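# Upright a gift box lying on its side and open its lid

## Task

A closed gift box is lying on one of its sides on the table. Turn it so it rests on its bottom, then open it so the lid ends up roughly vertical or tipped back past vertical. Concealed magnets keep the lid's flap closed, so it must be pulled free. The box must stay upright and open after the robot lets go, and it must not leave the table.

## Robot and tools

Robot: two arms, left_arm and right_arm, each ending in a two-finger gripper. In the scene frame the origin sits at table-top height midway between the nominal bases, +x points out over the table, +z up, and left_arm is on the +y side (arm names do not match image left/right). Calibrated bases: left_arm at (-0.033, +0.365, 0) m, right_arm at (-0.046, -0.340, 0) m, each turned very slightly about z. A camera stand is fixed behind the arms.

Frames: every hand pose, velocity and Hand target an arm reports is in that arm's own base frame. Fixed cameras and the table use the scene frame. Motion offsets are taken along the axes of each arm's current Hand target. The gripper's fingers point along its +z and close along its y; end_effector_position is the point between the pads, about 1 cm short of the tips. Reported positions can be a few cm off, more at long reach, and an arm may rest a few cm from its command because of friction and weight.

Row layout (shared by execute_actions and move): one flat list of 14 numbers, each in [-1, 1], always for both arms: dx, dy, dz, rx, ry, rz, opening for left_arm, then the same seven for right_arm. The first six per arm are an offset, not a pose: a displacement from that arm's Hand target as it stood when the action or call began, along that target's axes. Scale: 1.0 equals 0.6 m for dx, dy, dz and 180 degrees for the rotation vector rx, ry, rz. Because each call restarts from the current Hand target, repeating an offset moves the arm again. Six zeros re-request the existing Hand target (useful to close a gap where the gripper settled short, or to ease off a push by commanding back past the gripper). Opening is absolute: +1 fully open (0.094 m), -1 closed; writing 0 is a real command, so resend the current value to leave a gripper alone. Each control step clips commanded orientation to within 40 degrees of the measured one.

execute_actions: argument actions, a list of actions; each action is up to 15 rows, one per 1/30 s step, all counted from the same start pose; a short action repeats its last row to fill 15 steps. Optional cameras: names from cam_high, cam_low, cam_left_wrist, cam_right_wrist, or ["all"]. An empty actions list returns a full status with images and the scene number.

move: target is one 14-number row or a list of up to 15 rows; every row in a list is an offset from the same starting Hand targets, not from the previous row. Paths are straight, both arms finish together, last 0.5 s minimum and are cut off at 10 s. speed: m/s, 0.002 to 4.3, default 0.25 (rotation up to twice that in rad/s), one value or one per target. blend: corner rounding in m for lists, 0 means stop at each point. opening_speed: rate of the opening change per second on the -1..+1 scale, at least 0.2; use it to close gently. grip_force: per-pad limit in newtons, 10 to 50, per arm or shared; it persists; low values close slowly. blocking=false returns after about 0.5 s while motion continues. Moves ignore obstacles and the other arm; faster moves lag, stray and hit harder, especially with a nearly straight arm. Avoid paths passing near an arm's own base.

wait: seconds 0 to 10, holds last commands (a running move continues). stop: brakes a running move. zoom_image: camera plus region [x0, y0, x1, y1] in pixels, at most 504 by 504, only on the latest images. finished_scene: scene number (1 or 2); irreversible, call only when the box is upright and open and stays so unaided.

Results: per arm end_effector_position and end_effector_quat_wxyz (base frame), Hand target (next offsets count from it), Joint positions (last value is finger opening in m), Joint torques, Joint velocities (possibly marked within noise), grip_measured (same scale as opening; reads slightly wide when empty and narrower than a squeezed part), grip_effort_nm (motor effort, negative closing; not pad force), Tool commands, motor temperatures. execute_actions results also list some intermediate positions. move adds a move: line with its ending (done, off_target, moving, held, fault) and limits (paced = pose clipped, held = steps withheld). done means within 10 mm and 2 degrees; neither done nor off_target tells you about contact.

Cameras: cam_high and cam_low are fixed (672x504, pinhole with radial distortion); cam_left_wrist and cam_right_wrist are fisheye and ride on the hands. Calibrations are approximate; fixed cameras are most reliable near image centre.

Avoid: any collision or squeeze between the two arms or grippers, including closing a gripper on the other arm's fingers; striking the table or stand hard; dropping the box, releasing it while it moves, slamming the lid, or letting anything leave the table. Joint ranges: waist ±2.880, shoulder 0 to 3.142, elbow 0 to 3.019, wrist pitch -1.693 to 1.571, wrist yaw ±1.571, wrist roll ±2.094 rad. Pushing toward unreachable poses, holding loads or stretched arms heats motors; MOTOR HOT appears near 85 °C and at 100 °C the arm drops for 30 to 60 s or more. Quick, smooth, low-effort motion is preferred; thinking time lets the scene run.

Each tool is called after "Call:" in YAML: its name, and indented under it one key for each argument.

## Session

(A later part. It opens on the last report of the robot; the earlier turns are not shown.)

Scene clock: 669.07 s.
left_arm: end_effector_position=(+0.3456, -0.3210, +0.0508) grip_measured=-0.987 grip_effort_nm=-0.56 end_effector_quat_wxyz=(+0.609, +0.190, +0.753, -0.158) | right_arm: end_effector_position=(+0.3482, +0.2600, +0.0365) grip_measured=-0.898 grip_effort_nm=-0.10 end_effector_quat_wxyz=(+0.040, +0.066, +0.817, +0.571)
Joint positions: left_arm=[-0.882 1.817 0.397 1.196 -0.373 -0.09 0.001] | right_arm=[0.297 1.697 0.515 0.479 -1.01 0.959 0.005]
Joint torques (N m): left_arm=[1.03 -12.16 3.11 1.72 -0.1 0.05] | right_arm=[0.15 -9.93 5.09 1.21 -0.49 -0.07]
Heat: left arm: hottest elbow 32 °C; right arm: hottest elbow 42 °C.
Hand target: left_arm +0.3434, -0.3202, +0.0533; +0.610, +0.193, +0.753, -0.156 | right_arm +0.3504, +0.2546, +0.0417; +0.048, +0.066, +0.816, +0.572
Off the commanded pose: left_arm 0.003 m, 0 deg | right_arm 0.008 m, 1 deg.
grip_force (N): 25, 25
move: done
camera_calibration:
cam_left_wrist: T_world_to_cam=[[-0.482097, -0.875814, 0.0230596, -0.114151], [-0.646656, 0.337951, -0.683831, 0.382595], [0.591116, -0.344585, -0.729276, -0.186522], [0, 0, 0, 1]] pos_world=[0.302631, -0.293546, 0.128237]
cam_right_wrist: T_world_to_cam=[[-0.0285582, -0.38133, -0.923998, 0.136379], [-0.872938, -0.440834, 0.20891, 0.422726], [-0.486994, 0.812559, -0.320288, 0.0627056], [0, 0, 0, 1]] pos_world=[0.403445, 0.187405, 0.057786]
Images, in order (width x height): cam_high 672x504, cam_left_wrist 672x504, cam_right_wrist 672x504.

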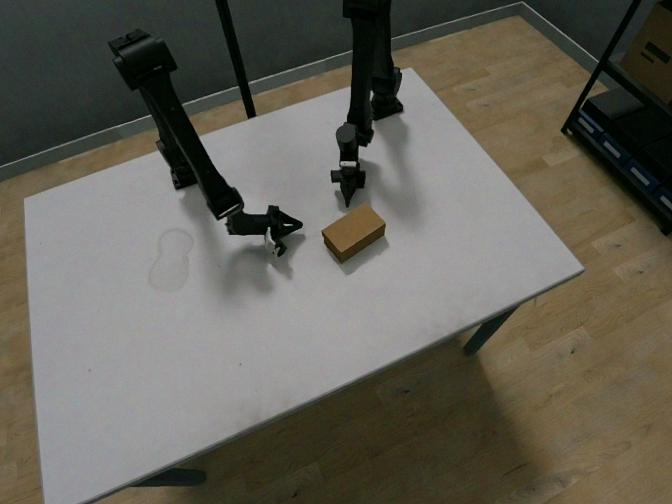

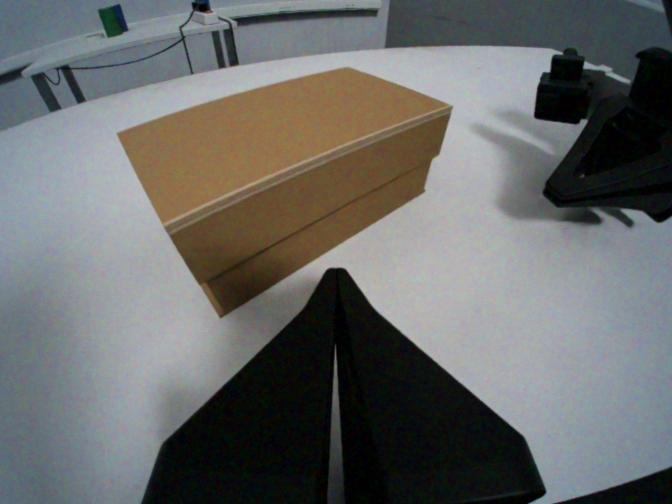

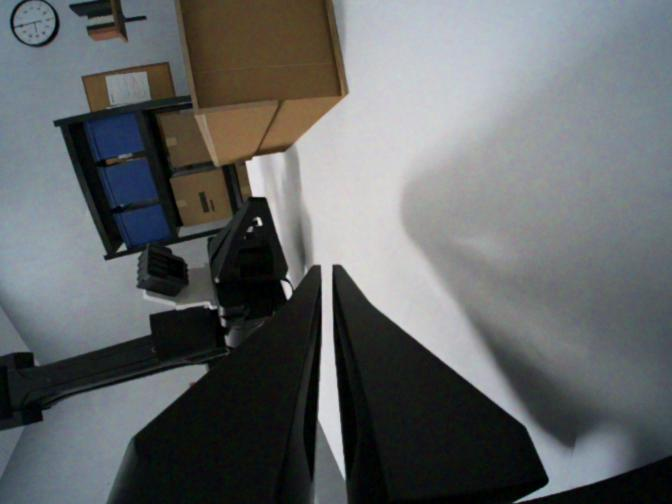

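Call:
move:
  target: [0,0,0,0,0,0,-1,-0.139,0.021,0.059,0,0.111,-0.04,-1]
  speed: 0.2
  cameras: ["cam_right_wrist","cam_high"]

Call:
zoom_image:
  camera: "cam_right_wrist"
  region: [180, 0, 500, 320]

Scene clock: 690.70 s.
left_arm: end_effector_position=(+0.3456, -0.3210, +0.0508) grip_measured=-0.987 grip_effort_nm=-0.56 end_effector_quat_wxyz=(+0.609, +0.190, +0.753, -0.158) | right_arm: end_effector_position=(+0.4198, +0.2789, +0.0419) grip_measured=-0.990 grip_effort_nm=-0.53 end_effector_quat_wxyz=(-0.069, -0.082, +0.814, +0.570)
Joint positions: left_arm=[-0.882 1.817 0.397 1.196 -0.373 -0.09 0.001] | right_arm=[0.257 1.916 1.058 -0.613 -1.222 0.125 0]
Joint torques (N m): left_arm=[0.97 -12.16 3.11 1.7 -0.1 0.05] | right_arm=[0.26 -11.34 11.06 0.09 -0.6 -0.04]
Heat: left arm: hottest elbow 32 °C; right arm: hottest elbow 40 °C.
Hand target: left_arm +0.3434, -0.3202, +0.0533; +0.610, +0.193, +0.753, -0.156 | right_arm +0.4388, +0.2780, +0.0418; -0.058, -0.085, +0.815, +0.571
Off the commanded pose: left_arm 0.003 m, 0 deg | right_arm 0.019 m, 1 deg.
grip_force (N): 25, 25
move: off_target (right_arm)
camera_calibration:
cam_right_wrist: T_world_to_cam=[[0.102243, -0.364207, -0.925689, 0.0910349], [-0.653747, -0.725991, 0.21343, 0.479742], [-0.749774, 0.583345, -0.312327, 0.257847], [0, 0, 0, 1]] pos_world=[0.497649, 0.23103, 0.062411]
Images, in order (width x height): cam_high 672x504, cam_right_wrist 672x504.

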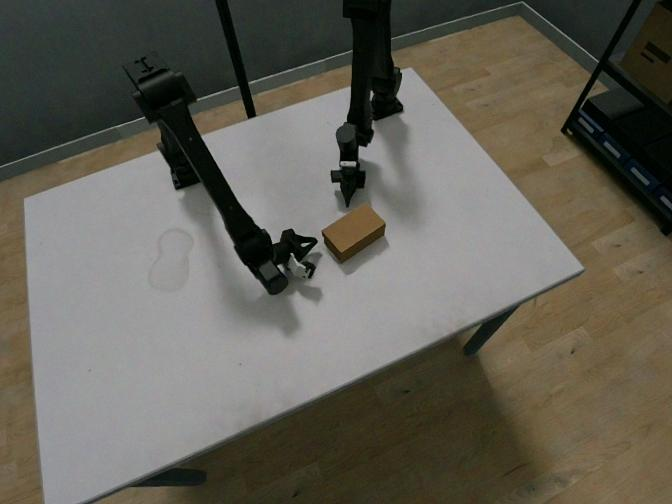

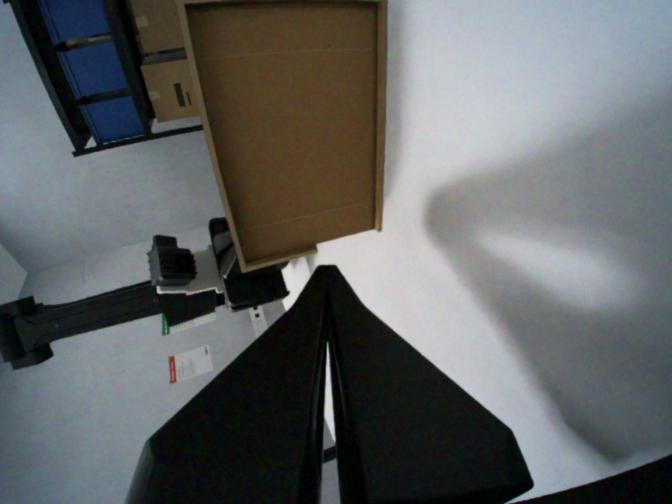

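Scaled by 1.575 from the camera's 672x504 image, which has a finer 960x720 frame.

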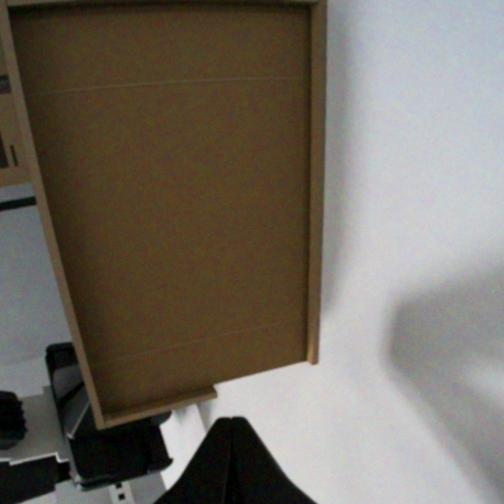

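Call:
move:
  target: [0,0,0,0,0,0,-1,-0.016,0.014,0.047,0,0,0,-1]
  speed: 0.08
  cameras: ["cam_right_wrist","cam_left_wrist"]

Call:
zoom_image:
  camera: "cam_right_wrist"
  region: [180, 100, 500, 420]

Scene clock: 701.03 s.
left_arm: end_effector_position=(+0.3456, -0.3210, +0.0508) grip_measured=-0.987 grip_effort_nm=-0.56 end_effector_quat_wxyz=(+0.609, +0.190, +0.753, -0.158) | right_arm: end_effector_position=(+0.4284, +0.2994, +0.0406) grip_measured=-0.990 grip_effort_nm=-0.52 end_effector_quat_wxyz=(-0.065, -0.078, +0.815, +0.570)
Joint positions: left_arm=[-0.882 1.817 0.397 1.196 -0.373 -0.09 0.001] | right_arm=[0.294 1.926 1.065 -0.48 -1.212 0.263 0]
Joint torques (N m): left_arm=[1.03 -12.16 3.11 1.72 -0.1 0.05] | right_arm=[1.73 -11.34 10.89 1.35 -0.59 0.15]
Heat: left arm: hottest elbow 32 °C; right arm: hottest elbow 40 °C.
Hand target: left_arm +0.3434, -0.3202, +0.0533; +0.610, +0.193, +0.753, -0.156 | right_arm +0.4423, +0.3088, +0.0401; -0.058, -0.085, +0.815, +0.571
Off the commanded pose: left_arm 0.003 m, 0 deg | right_arm 0.017 m, 1 deg.
grip_force (N): 25, 25
move: off_target (right_arm)
camera_calibration:
cam_left_wrist: T_world_to_cam=[[-0.482097, -0.875814, 0.0230596, -0.114151], [-0.646656, 0.337951, -0.683831, 0.382595], [0.591116, -0.344585, -0.729276, -0.186522], [0, 0, 0, 1]] pos_world=[0.302631, -0.293546, 0.128237]
cam_right_wrist: T_world_to_cam=[[0.0985137, -0.367097, -0.924951, 0.0989053], [-0.662481, -0.717767, 0.21431, 0.501769], [-0.742572, 0.591651, -0.313905, 0.246439], [0, 0, 0, 1]] pos_world=[0.505668, 0.250655, 0.0613067]
Images, in order (width x height): cam_left_wrist 672x504, cam_right_wrist 672x504.

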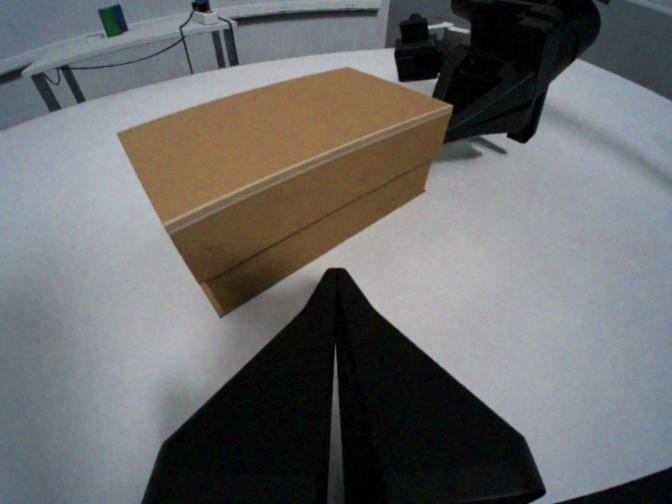

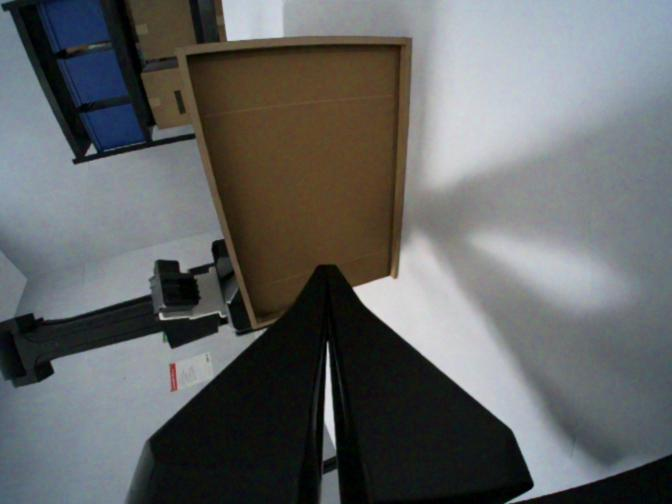

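Scaled by 1.575 from the camera's 672x504 image, which has a finer 960x720 frame.

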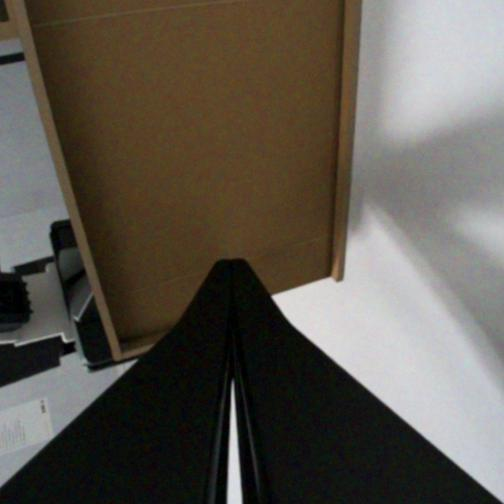

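Call:
move:
  target:
    - [0,0,0,0,0,0,-1,0.0,0.009,0.032,0,0,0,-1]
    - [0,0,0,0,0,0,-1,0.0,0.009,0.032,0,0,0,0]
  speed: 0.05
  opening_speed: 0.4
  grip_force: 50
  cameras: ["cam_right_wrist","cam_left_wrist"]

Call:
zoom_image:
  camera: "cam_right_wrist"
  region: [180, 100, 500, 420]

Scene clock: 711.10 s.
left_arm: end_effector_position=(+0.3456, -0.3210, +0.0508) grip_measured=-0.988 grip_effort_nm=-0.61 end_effector_quat_wxyz=(+0.609, +0.190, +0.753, -0.158) | right_arm: end_effector_position=(+0.4320, +0.3189, +0.0420) grip_measured=-0.003 grip_effort_nm=0.11 end_effector_quat_wxyz=(-0.059, -0.080, +0.816, +0.570)
Joint positions: left_arm=[-0.882 1.817 0.397 1.196 -0.373 -0.09 0.001] | right_arm=[0.33 1.928 1.065 -0.367 -1.198 0.37 0.047]
Joint torques (N m): left_arm=[0.97 -12.1 3.1 1.72 -0.1 0.05] | right_arm=[2.43 -11.58 9.65 1.63 -0.62 0.15]
Heat: left arm: hottest elbow 32 °C; right arm: hottest elbow 40 °C.
Hand target: left_arm +0.3434, -0.3202, +0.0533; +0.610, +0.193, +0.753, -0.156 | right_arm +0.4382, +0.3283, +0.0387; -0.058, -0.086, +0.815, +0.571
Off the commanded pose: left_arm 0.003 m, 0 deg | right_arm 0.012 m, 1 deg.
move: off_target (right_arm); target 2's new opening was sent with right_arm's hand 0.012 m and 1 deg from that target
camera_calibration:
cam_left_wrist: T_world_to_cam=[[-0.482097, -0.875814, 0.0230596, -0.114151], [-0.646656, 0.337951, -0.683831, 0.382595], [0.591116, -0.344585, -0.729276, -0.186522], [0, 0, 0, 1]] pos_world=[0.302631, -0.293546, 0.128237]
cam_right_wrist: T_world_to_cam=[[0.108611, -0.366474, -0.924067, 0.102341], [-0.668246, -0.715119, 0.205065, 0.519951], [-0.735969, 0.595232, -0.322564, 0.23447], [0, 0, 0, 1]] pos_world=[0.508902, 0.269768, 0.0635779]
Images, in order (width x height): cam_left_wrist 672x504, cam_right_wrist 672x504.

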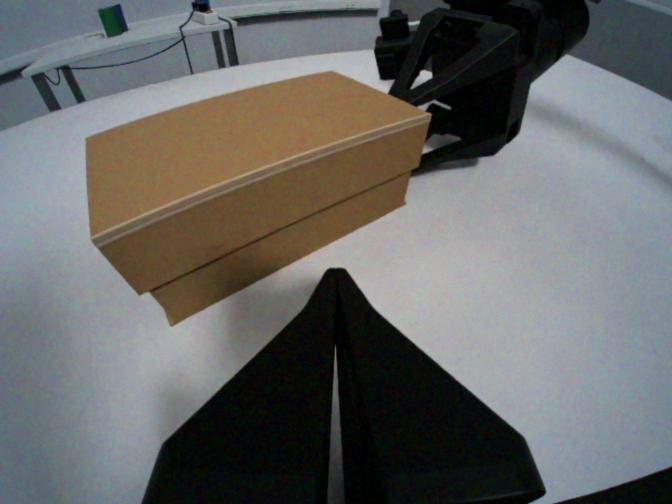

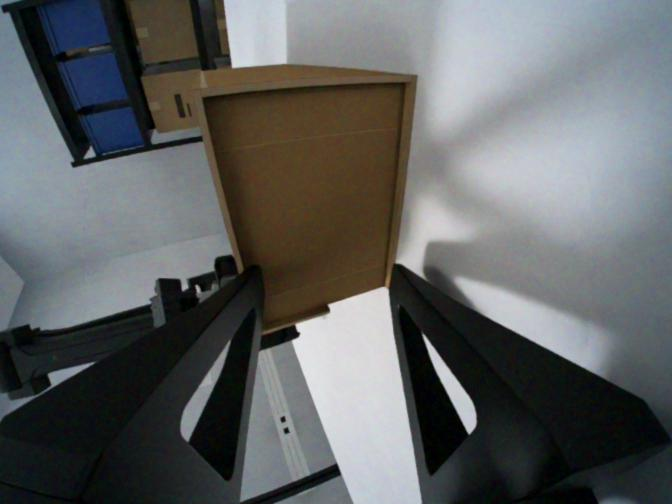

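Scaled by 1.575 from the camera's 672x504 image, which has a finer 960x720 frame.

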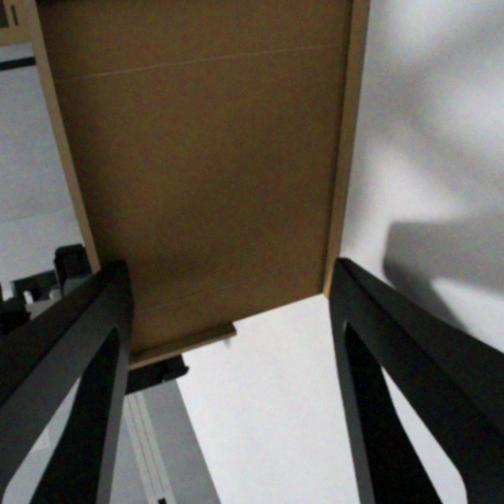

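Call:
move:
  target:
    - [-0.245,0,-0.052,0,0,0,-1,0,0,0,0,0,0,-0.5]
    - [-0.4,0,-0.2,0,0,0,-1,0,-0.04,-0.11,0,0,0,-1]
    - [-0.4,0,-0.2,0,0,0,-1,0,0.148,-0.179,0,0,0,-1]
    - [-0.4,0,-0.2,0,0,0,-1,0.19,0.304,0.047,0.33,-0.361,-0.252,-1]
  speed: 0.25
  blend: [0,0.02,0.03,0]
  grip_force: 25
  cameras: ["cam_right_wrist","cam_left_wrist","cam_high"]

Call:
zoom_image:
  camera: "cam_high"
  region: [300, 185, 410, 275]

Scene clock: 740.47 s.
left_arm: end_effector_position=(+0.2812, -0.2753, +0.2779) grip_measured=-0.988 grip_effort_nm=-0.56 end_effector_quat_wxyz=(+0.595, +0.205, +0.765, -0.136) | right_arm: end_effector_position=(+0.3094, +0.3818, +0.1990) grip_measured=-0.990 grip_effort_nm=-0.52 end_effector_quat_wxyz=(+0.603, -0.077, +0.792, +0.058)
Joint positions: left_arm=[-0.977 0.77 0.507 -0.027 -0.473 -0.098 0.001] | right_arm=[1.18 1.369 0.701 0.204 0.936 0.382 0]
Joint torques (N m): left_arm=[0.15 -2.9 16.51 1.74 -0.14 -0.15] | right_arm=[2.14 -6.89 10.81 2.69 0.41 -0.01]
Heat: left arm: hottest elbow 36 °C; right arm: hottest elbow 42 °C.
Hand target: left_arm +0.2842, -0.2878, +0.3129; +0.610, +0.193, +0.753, -0.156 | right_arm +0.3079, +0.3916, +0.2002; +0.606, -0.081, +0.789, +0.062
Off the commanded pose: left_arm 0.037 m, 3 deg | right_arm 0.010 m, 1 deg.
grip_force (N): 25, 25
move: off_target (left_arm); blend cut to 0 m at target 2; target 2's new opening was sent with right_arm's hand 0.017 m and 1 deg from that target
camera_calibration:
cam_left_wrist: T_world_to_cam=[[-0.477656, -0.878312, -0.0203016, -0.10023], [-0.66333, 0.375701, -0.64718, 0.485622], [0.576054, -0.295663, -0.762067, 0.0597031], [0, 0, 0, 1]] pos_world=[0.23986, -0.25283, 0.357748]
cam_right_wrist: T_world_to_cam=[[0.162462, -0.985458, 0.0497804, 0.309736], [-0.777894, -0.158954, -0.607959, 0.434095], [0.607031, 0.0600465, -0.792406, 0.0396911], [0, 0, 0, 1]] pos_world=[0.263265, 0.371849, 0.279945]
Images, in order (width x height): cam_high 672x504, cam_left_wrist 672x504, cam_right_wrist 672x504.

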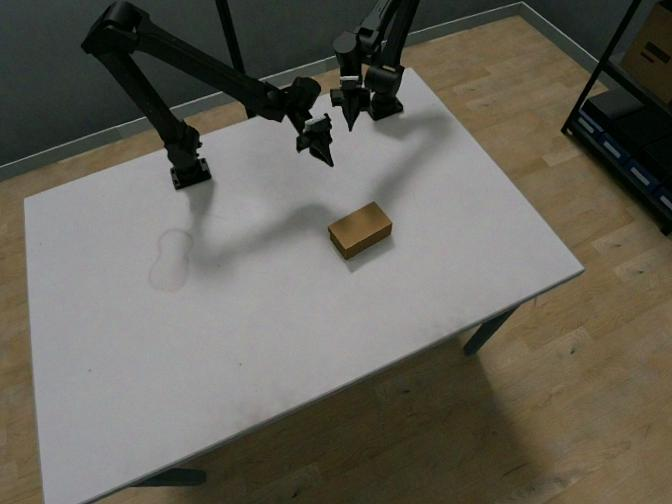

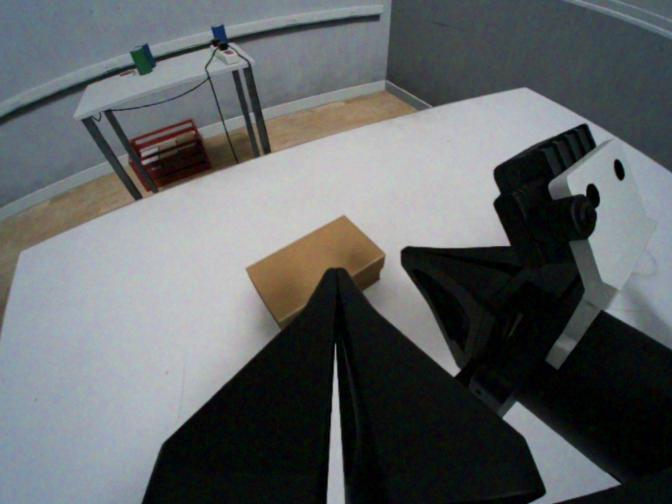

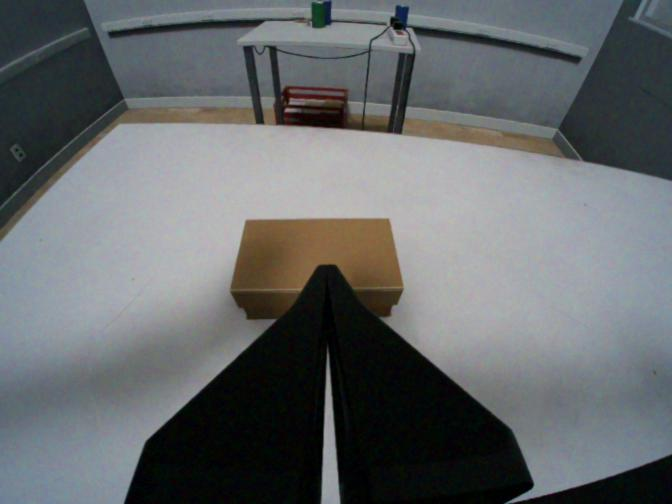

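Scaled by 4.582 from the camera's 672x504 image, which has a finer 960x720 frame.

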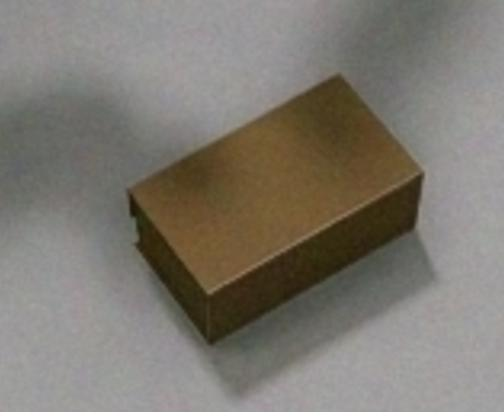

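Call:
move:
  target:
    - [0.245,0.076,0.3145,0,0.433,0,-1,0,0,0,0,0,0,-1]
    - [0.245,0.076,0.3145,0,0.433,0,-1,0.247,0.01,0.103,0,0,0,-1]
  speed: 0.25
  blend: [0.02,0]
  cameras: ["all"]

Call:
zoom_image:
  camera: "cam_high"
  region: [300, 165, 430, 275]

Scene clock: 763.40 s.
left_arm: end_effector_position=(+0.4232, -0.3149, +0.1162) grip_measured=-0.988 grip_effort_nm=-0.56 end_effector_quat_wxyz=(-0.015, +0.248, +0.969, +0.008) | right_arm: end_effector_position=(+0.3206, +0.4024, +0.0447) grip_measured=-0.990 grip_effort_nm=-0.52 end_effector_quat_wxyz=(+0.604, -0.084, +0.790, +0.066)
Joint positions: left_arm=[-0.64 1.798 1.478 -1.285 -0.004 -0.139 0.001] | right_arm=[1.169 1.846 0.655 0.753 0.907 0.355 0]
Joint torques (N m): left_arm=[2.26 -17.03 14.12 -0.03 0.16 0.09] | right_arm=[0.09 -9.05 6.34 2.62 0.17 -0.03]
Motor temperatures (°C): left_arm=[28 27 44 25 26 25 27] | right_arm=[25 28 43 28 26 25 26]
Heat: left arm: hottest elbow 44 °C; right arm: hottest elbow 43 °C.
Hand target: left_arm +0.4413, -0.3218, +0.1300; +0.001, +0.248, +0.969, +0.000 | right_arm +0.3278, +0.4018, +0.0409; +0.606, -0.081, +0.789, +0.062
Off the commanded pose: left_arm 0.024 m, 2 deg | right_arm 0.008 m, 1 deg.
grip_force (N): 25, 25
move: off_target (left_arm)
camera_calibration:
cam_left_wrist: T_world_to_cam=[[-0.467281, -0.884107, -0.00198882, -0.0787802], [-0.708804, 0.373281, 0.598547, 0.363873], [-0.528437, 0.281099, -0.801085, 0.49657], [0, 0, 0, 1]] pos_world=[0.483508, -0.345062, 0.179843]
cam_right_wrist: T_world_to_cam=[[0.183592, -0.981913, 0.0462671, 0.327853], [-0.772006, -0.173162, -0.611573, 0.356282], [0.608523, 0.0765613, -0.789834, -0.0978375], [0, 0, 0, 1]] pos_world=[0.274398, 0.391108, 0.125448]

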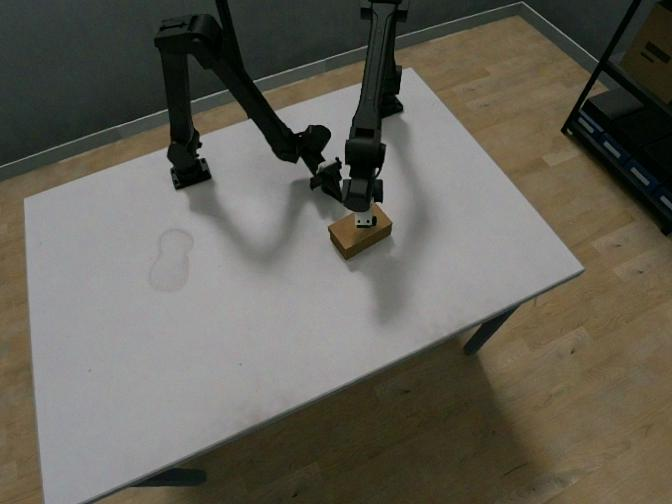

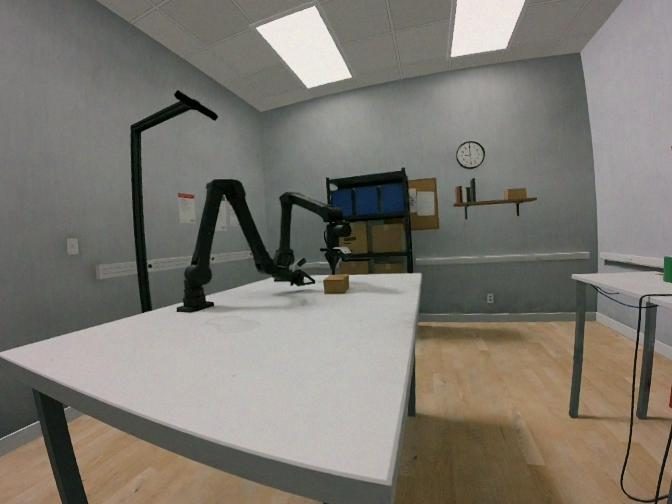

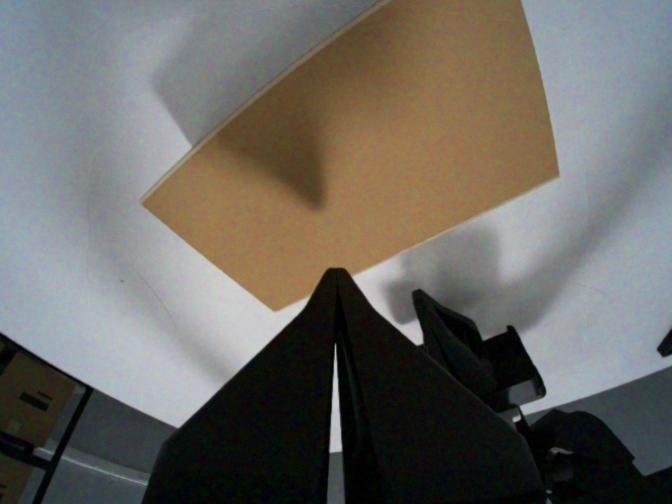

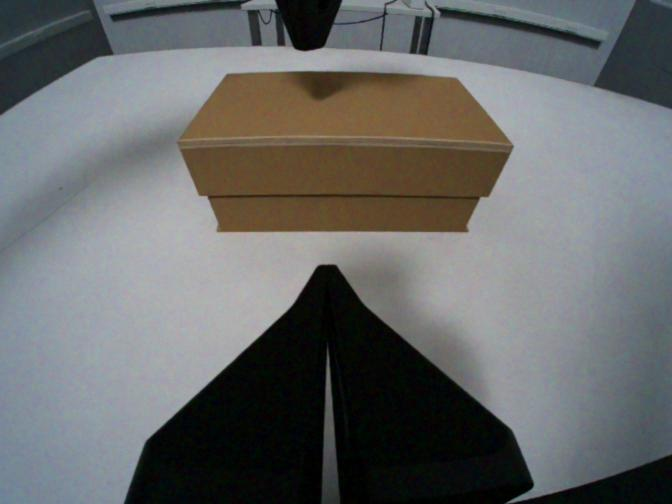

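Scaled by 3.877 from the camera's 672x504 image, which has a finer 960x720 frame.

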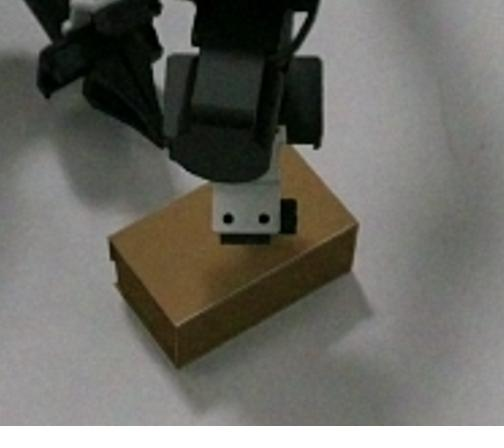

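Call:
move:
  target:
    - [-0.0625,0.0123,0,0,0,0,-1,0,0,0,0,0,0,-1]
    - [-0.0625,0.0123,0.083,0,0,0,-1,0,0,0,0,0,0,-1]
    - [-0.0625,0.0123,0.083,0,0,0,-1,-0.016,0,0.097,0,0,0,-1]
  speed: [0.12,0.05,0.06]
  cameras: ["cam_left_wrist","cam_right_wrist"]

Call:
zoom_image:
  camera: "cam_right_wrist"
  region: [180, 130, 480, 330]

Scene clock: 779.33 s.
left_arm: end_effector_position=(+0.4745, -0.3377, +0.0903) grip_measured=-0.988 grip_effort_nm=-0.56 end_effector_quat_wxyz=(+0.006, +0.248, +0.969, -0.001) | right_arm: end_effector_position=(+0.3724, +0.4043, +0.0323) grip_measured=-0.990 grip_effort_nm=-0.52 end_effector_quat_wxyz=(+0.598, -0.089, +0.794, +0.057)
Joint positions: left_arm=[-0.619 1.929 1.6 -1.231 -0.003 -0.118 0.001] | right_arm=[1.058 1.914 0.729 0.773 0.807 0.29 0]
Joint torques (N m): left_arm=[2.2 -18.78 9.33 0.76 0.15 0.09] | right_arm=[0.32 -9.93 8.96 2.71 0.15 0.02]
Heat: left arm: hottest elbow 44 °C; right arm: hottest elbow 42 °C.
Hand target: left_arm +0.4777, -0.3334, +0.0803; +0.001, +0.248, +0.969, +0.000 | right_arm +0.3854, +0.4137, +0.0352; +0.606, -0.081, +0.789, +0.062
Off the commanded pose: left_arm 0.011 m, 1 deg | right_arm 0.016 m, 2 deg.
grip_force (N): 25, 25
move: off_target (left_arm, right_arm)
camera_calibration:
cam_left_wrist: T_world_to_cam=[[-0.466976, -0.884253, 0.00549702, -0.0759143], [-0.729687, 0.388846, 0.562455, 0.442632], [-0.49949, 0.258642, -0.826809, 0.490273], [0, 0, 0, 1]] pos_world=[0.532419, -0.366048, 0.156819]
cam_right_wrist: T_world_to_cam=[[0.182387, -0.981124, 0.0642718, 0.320311], [-0.779889, -0.184166, -0.598211, 0.395951], [0.598756, 0.0589808, -0.798757, -0.128241], [0, 0, 0, 1]] pos_world=[0.327163, 0.394749, 0.113842]
Images, in order (width x height): cam_left_wrist 672x504, cam_right_wrist 672x504.

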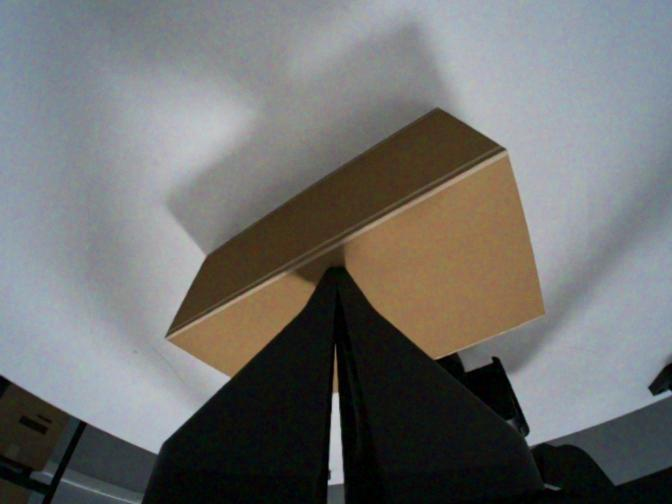

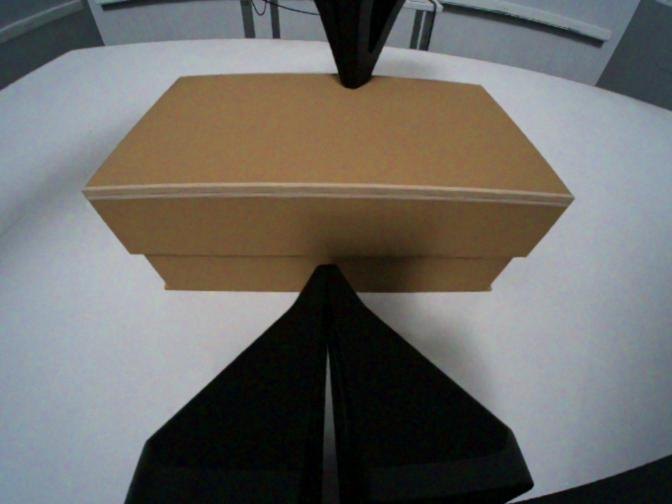

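Scaled by 1.680 from the camera's 672x504 image, which has a finer 960x720 frame.

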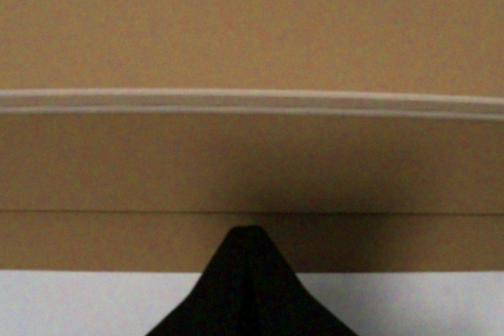

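Call:
move:
  target:
    - [0,0,0.025,0,0,0,-1,-0.007,0,0.036,0,0,0,-1]
  speed: 0.05
  cameras: ["cam_left_wrist","cam_right_wrist"]

Call:
zoom_image:
  camera: "cam_right_wrist"
  region: [180, 130, 480, 330]

Scene clock: 784.47 s.
left_arm: end_effector_position=(+0.4815, -0.3413, +0.0890) grip_measured=-0.988 grip_effort_nm=-0.56 end_effector_quat_wxyz=(+0.022, +0.247, +0.969, -0.006) | right_arm: end_effector_position=(+0.3878, +0.4117, +0.0318) grip_measured=-0.990 grip_effort_nm=-0.52 end_effector_quat_wxyz=(+0.598, -0.093, +0.793, +0.061)
Joint positions: left_arm=[-0.617 1.929 1.596 -1.193 -0.003 -0.118 0.001] | right_arm=[1.033 1.934 0.765 0.773 0.774 0.271 0]
Joint torques (N m): left_arm=[1.9 -17.73 8.03 0.65 0.17 0.09] | right_arm=[-0.73 -10.11 9.51 2.58 0.09 -0.03]
Heat: left arm: hottest elbow 44 °C; right arm: hottest elbow 42 °C.
Hand target: left_arm +0.4777, -0.3334, +0.0652; +0.001, +0.248, +0.969, +0.000 | right_arm +0.4069, +0.4181, +0.0338; +0.606, -0.081, +0.789, +0.062
Off the commanded pose: left_arm 0.025 m, 3 deg | right_arm 0.020 m, 2 deg.
grip_force (N): 25, 25
move: off_target (left_arm, right_arm)
camera_calibration:
cam_left_wrist: T_world_to_cam=[[-0.465511, -0.88499, 0.0095565, -0.077111], [-0.745575, 0.39795, 0.534559, 0.463093], [-0.476883, 0.241718, -0.845077, 0.478588], [0, 0, 0, 1]] pos_world=[0.537605, -0.368214, 0.15763]
cam_right_wrist: T_world_to_cam=[[0.192462, -0.979321, 0.06236, 0.320253], [-0.777634, -0.190968, -0.599012, 0.411057], [0.598534, 0.0667935, -0.798308, -0.141444], [0, 0, 0, 1]] pos_world=[0.342675, 0.401577, 0.113341]
Images, in order (width x height): cam_left_wrist 672x504, cam_right_wrist 672x504.

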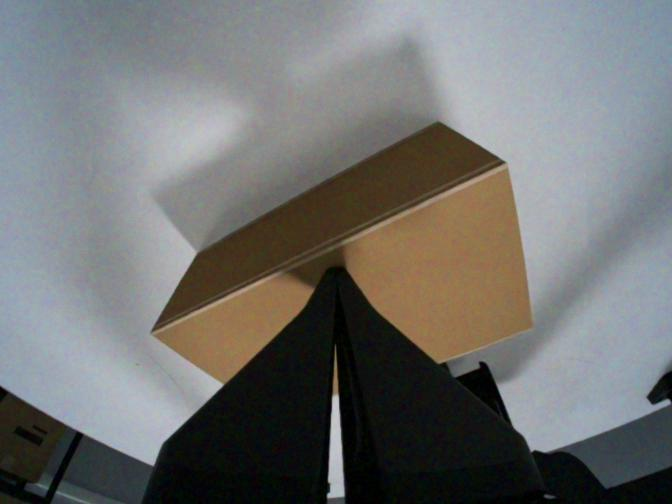

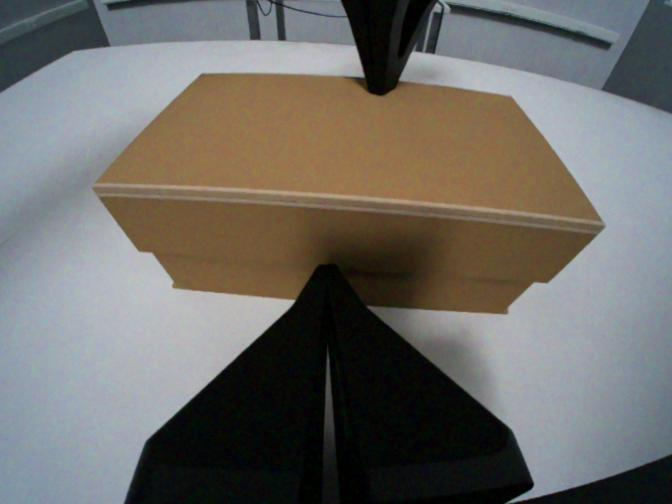

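Scaled by 1.680 from the camera's 672x504 image, which has a finer 960x720 frame.

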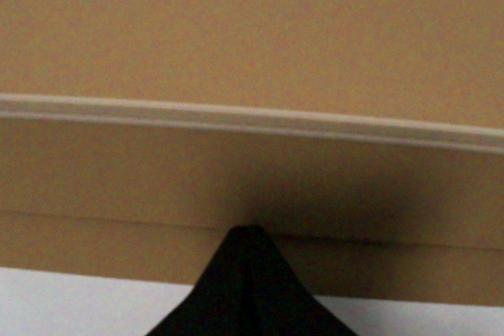

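Call:
move:
  target:
    - [0,0,0,0,0,0,-1,0.004,0,-0.022,0,0,0,-1]
    - [0,0,0,0,0,0,-1,0.02,0,-0.018,0,0,0,-1]
    - [0,0,0,0,0,0,-1,0.013,0,0.012,0,0,0,-1]
  speed: 0.05
  cameras: ["cam_right_wrist"]

Call:
zoom_image:
  camera: "cam_right_wrist"
  region: [180, 130, 480, 330]

Scene clock: 790.90 s.
left_arm: end_effector_position=(+0.4819, -0.3415, +0.0890) grip_measured=-0.988 grip_effort_nm=-0.56 end_effector_quat_wxyz=(+0.022, +0.247, +0.969, -0.007) | right_arm: end_effector_position=(+0.3925, +0.4117, +0.0214) grip_measured=-0.990 grip_effort_nm=-0.52 end_effector_quat_wxyz=(+0.598, -0.092, +0.794, +0.061)
Joint positions: left_arm=[-0.617 1.929 1.596 -1.191 -0.003 -0.118 0.001] | right_arm=[1.024 1.969 0.775 0.8 0.767 0.267 0]
Joint torques (N m): left_arm=[1.96 -17.73 8.05 0.55 0.17 0.09] | right_arm=[-0.44 -10.34 9.55 2.32 0.1 0.03]
Heat: left arm: hottest elbow 43 °C; right arm: hottest elbow 42 °C.
Hand target: left_arm +0.4778, -0.3334, +0.0652; +0.001, +0.248, +0.969, +0.000 | right_arm +0.4118, +0.4192, +0.0244; +0.606, -0.081, +0.789, +0.062
Off the commanded pose: left_arm 0.025 m, 3 deg | right_arm 0.021 m, 2 deg.
grip_force (N): 25, 25
move: off_target (left_arm, right_arm)
camera_calibration:
cam_right_wrist: T_world_to_cam=[[0.191345, -0.979575, 0.0618053, 0.320543], [-0.778037, -0.189763, -0.598873, 0.408121], [0.598369, 0.0665044, -0.798456, -0.15237], [0, 0, 0, 1]] pos_world=[0.347373, 0.401576, 0.10294]
Images, in order (width x height): cam_right_wrist 672x504.

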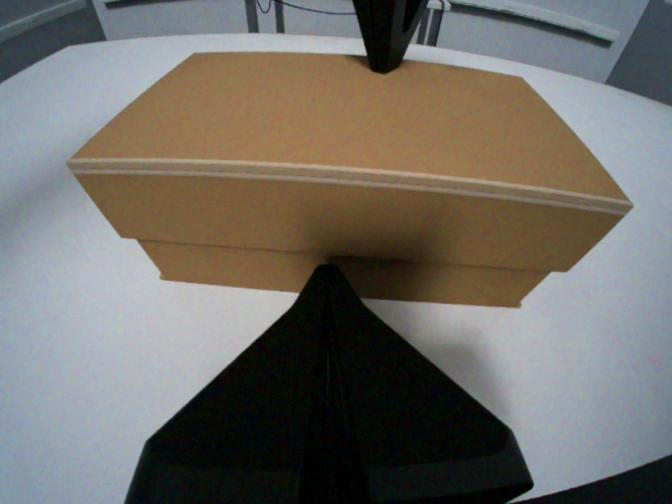

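Scaled by 1.680 from the camera's 672x504 image, which has a finer 960x720 frame.

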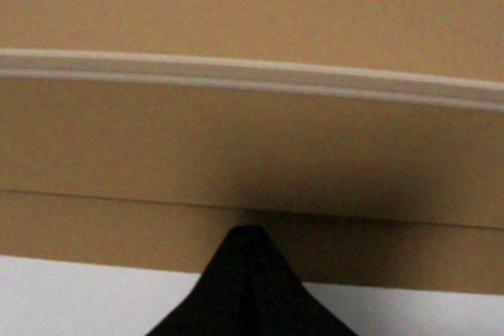

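Call:
move:
  target:
    - [0,0,0,0,0,0,-1,-0.06,0,-0.005,0,-0.05,0,-1]
  speed: 0.05
  cameras: ["cam_right_wrist"]

Scene clock: 797.20 s.
left_arm: end_effector_position=(+0.4866, -0.3396, +0.0898) grip_measured=-0.988 grip_effort_nm=-0.56 end_effector_quat_wxyz=(+0.028, +0.244, +0.969, -0.008) | right_arm: end_effector_position=(+0.3986, +0.4160, +0.0425) grip_measured=-0.990 grip_effort_nm=-0.52 end_effector_quat_wxyz=(+0.647, -0.101, +0.753, +0.060)
Joint positions: left_arm=[-0.61 1.927 1.596 -1.181 -0.006 -0.118 0.001] | right_arm=[1.023 2.004 0.775 1.009 0.785 0.116 0]
Joint torques (N m): left_arm=[1.44 -17.67 8.14 0.13 0.27 0.08] | right_arm=[-0.62 -12.28 8.58 3.63 0.41 -0.02]
Heat: left arm: hottest elbow 42 °C; right arm: hottest elbow 42 °C.
Hand target: left_arm +0.4778, -0.3332, +0.0653; +0.001, +0.248, +0.969, +0.000 | right_arm +0.4180, +0.4205, +0.0601; +0.666, -0.076, +0.739, +0.068
Off the commanded pose: left_arm 0.027 m, 3 deg | right_arm 0.026 m, 4 deg.
grip_force (N): 25, 25
move: off_target (left_arm, right_arm)
camera_calibration:
cam_right_wrist: T_world_to_cam=[[0.196153, -0.976809, 0.0858439, 0.318218], [-0.692651, -0.199993, -0.692992, 0.400542], [0.694089, 0.0764724, -0.715816, -0.185267], [0, 0, 0, 1]] pos_world=[0.343608, 0.405111, 0.117639]
Images, in order (width x height): cam_right_wrist 672x504.

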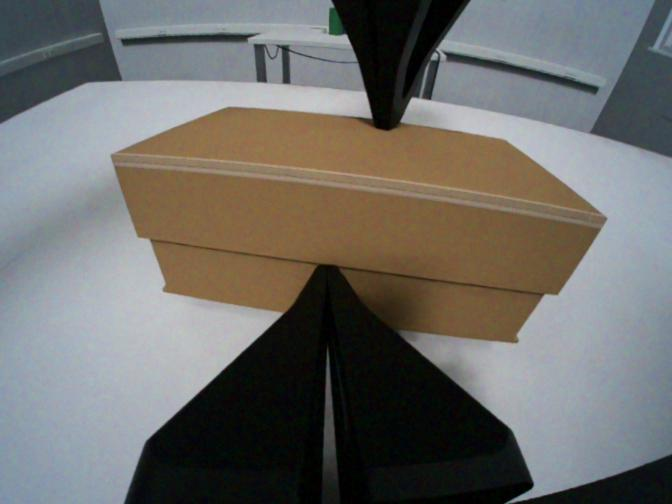

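Call:
move:
  target:
    - [0,0,0,0,0,0,-1,-0.035,0,0.004,0,-0.02,0,-1]
  speed: 0.05
  cameras: ["cam_right_wrist"]

Call:
zoom_image:
  camera: "cam_right_wrist"
  region: [100, 80, 604, 400]

Scene clock: 801.90 s.
left_arm: end_effector_position=(+0.4901, -0.3389, +0.0908) grip_measured=-0.988 grip_effort_nm=-0.56 end_effector_quat_wxyz=(+0.034, +0.242, +0.970, -0.008) | right_arm: end_effector_position=(+0.4002, +0.4186, +0.0592) grip_measured=-0.990 grip_effort_nm=-0.52 end_effector_quat_wxyz=(+0.670, -0.103, +0.733, +0.063)
Joint positions: left_arm=[-0.607 1.926 1.596 -1.171 -0.009 -0.118 0.001] | right_arm=[1.023 2.004 0.775 1.095 0.785 0.05 0]
Joint torques (N m): left_arm=[1.14 -17.55 8.23 -0.27 0.37 0.09] | right_arm=[-0.97 -12.57 8.96 3.4 0.31 0]
Heat: left arm: hottest elbow 41 °C; right arm: hottest elbow 43 °C.
Hand target: left_arm +0.4778, -0.3334, +0.0651; +0.001, +0.248, +0.969, +0.000 | right_arm +0.4224, +0.4214, +0.0807; +0.689, -0.074, +0.717, +0.070
Off the commanded pose: left_arm 0.029 m, 4 deg | right_arm 0.031 m, 4 deg.
grip_force (N): 25, 25
move: off_target (left_arm, right_arm)
camera_calibration:
cam_right_wrist: T_world_to_cam=[[0.198931, -0.976118, 0.0872975, 0.317409], [-0.648446, -0.197894, -0.735089, 0.397641], [0.734809, 0.0896243, -0.672326, -0.199026], [0, 0, 0, 1]] pos_world=[0.340953, 0.406357, 0.130782]
Images, in order (width x height): cam_right_wrist 672x504.

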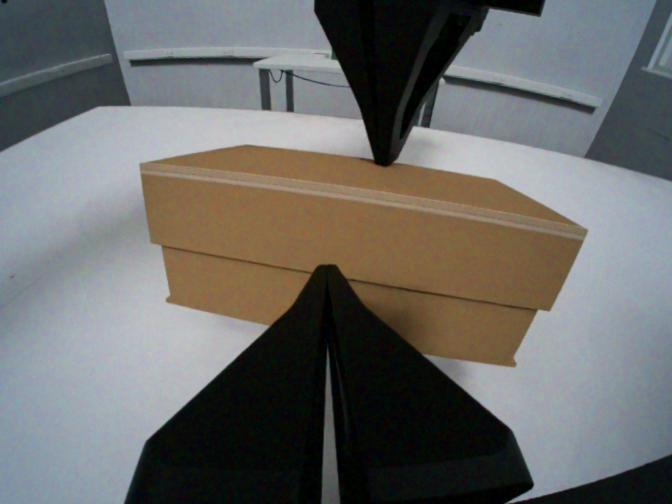

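Scaled by 1.000.

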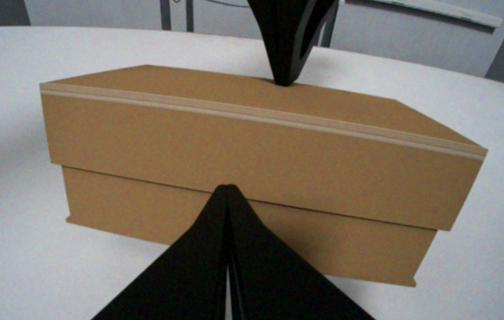

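Call:
move:
  target:
    - [0,0,0,0,0,0,-1,0,0,-0.13,0,0,0,-1]
    - [0,0,0,0,0,0,-1,0.041,0.005,-0.115,0.109,0.089,0.496,0.2]
  speed: 0.15
  cameras: ["cam_right_wrist","cam_left_wrist"]

Scene clock: 835.63 s.
left_arm: end_effector_position=(+0.4847, -0.3381, +0.0906) grip_measured=-0.988 grip_effort_nm=-0.56 end_effector_quat_wxyz=(+0.023, +0.242, +0.970, -0.011) | right_arm: end_effector_position=(+0.3382, +0.3962, +0.0355) grip_measured=+0.197 grip_effort_nm=0.11 end_effector_quat_wxyz=(+0.354, +0.531, +0.664, +0.390)
Joint positions: left_arm=[-0.607 1.925 1.595 -1.189 0.004 -0.118 0.001] | right_arm=[1.111 1.766 0.736 0.319 0.817 2.069 0.056]
Joint torques (N m): left_arm=[1.14 -17.44 8.13 0.47 -0.1 0.09] | right_arm=[0.03 -12.1 10.43 1.2 0.32 0.15]
Motor temperatures (°C): left_arm=[27 31 39 25 27 25 27] | right_arm=[25 29 43 28 26 25 26]
Heat: left arm: hottest elbow 39 °C; right arm: hottest elbow 43 °C.
Hand target: left_arm +0.4777, -0.3333, +0.0651; +0.001, +0.248, +0.969, +0.000 | right_arm +0.3534, +0.4102, +0.0588; +0.348, +0.546, +0.643, +0.410
Off the commanded pose: left_arm 0.027 m, 3 deg | right_arm 0.031 m, 4 deg.
joint sent to its limit (right arm) — joint 6 (wrist roll), upper limit. The joint targets still meet the commanded pose.
grip_force (N): 25, 25
move: off_target (left_arm, right_arm); target 2's new opening was sent with right_arm's hand 0.031 m and 4 deg from that target
camera_calibration:
cam_left_wrist: T_world_to_cam=[[-0.457714, -0.888927, 0.0175001, -0.0787548], [-0.74972, 0.396466, 0.529843, 0.465248], [-0.47793, 0.229396, -0.847915, 0.477337], [0, 0, 0, 1]] pos_world=[0.540893, -0.363962, 0.159611]
cam_right_wrist: T_world_to_cam=[[-0.457905, -0.175339, -0.871538, 0.24892], [-0.684104, 0.695577, 0.219489, -0.0402673], [0.567737, 0.696727, -0.438458, -0.359726], [0, 0, 0, 1]] pos_world=[0.290664, 0.322285, 0.0680563]
Images, in order (width x height): cam_left_wrist 672x504, cam_right_wrist 672x504.

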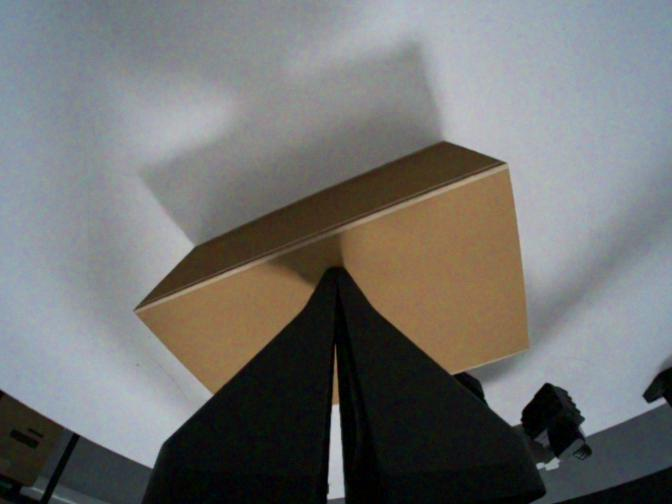

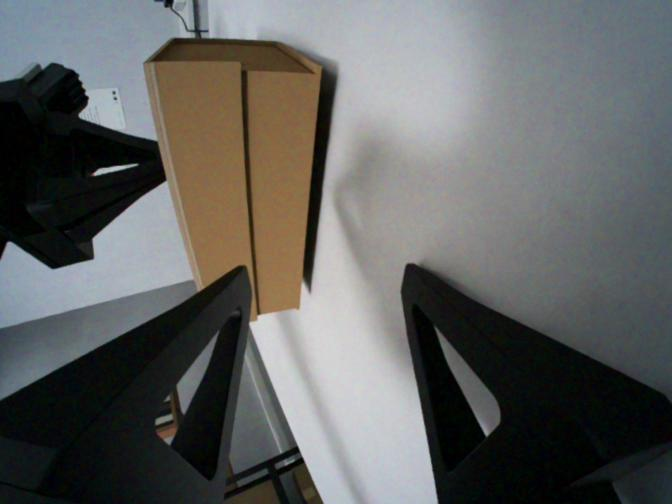

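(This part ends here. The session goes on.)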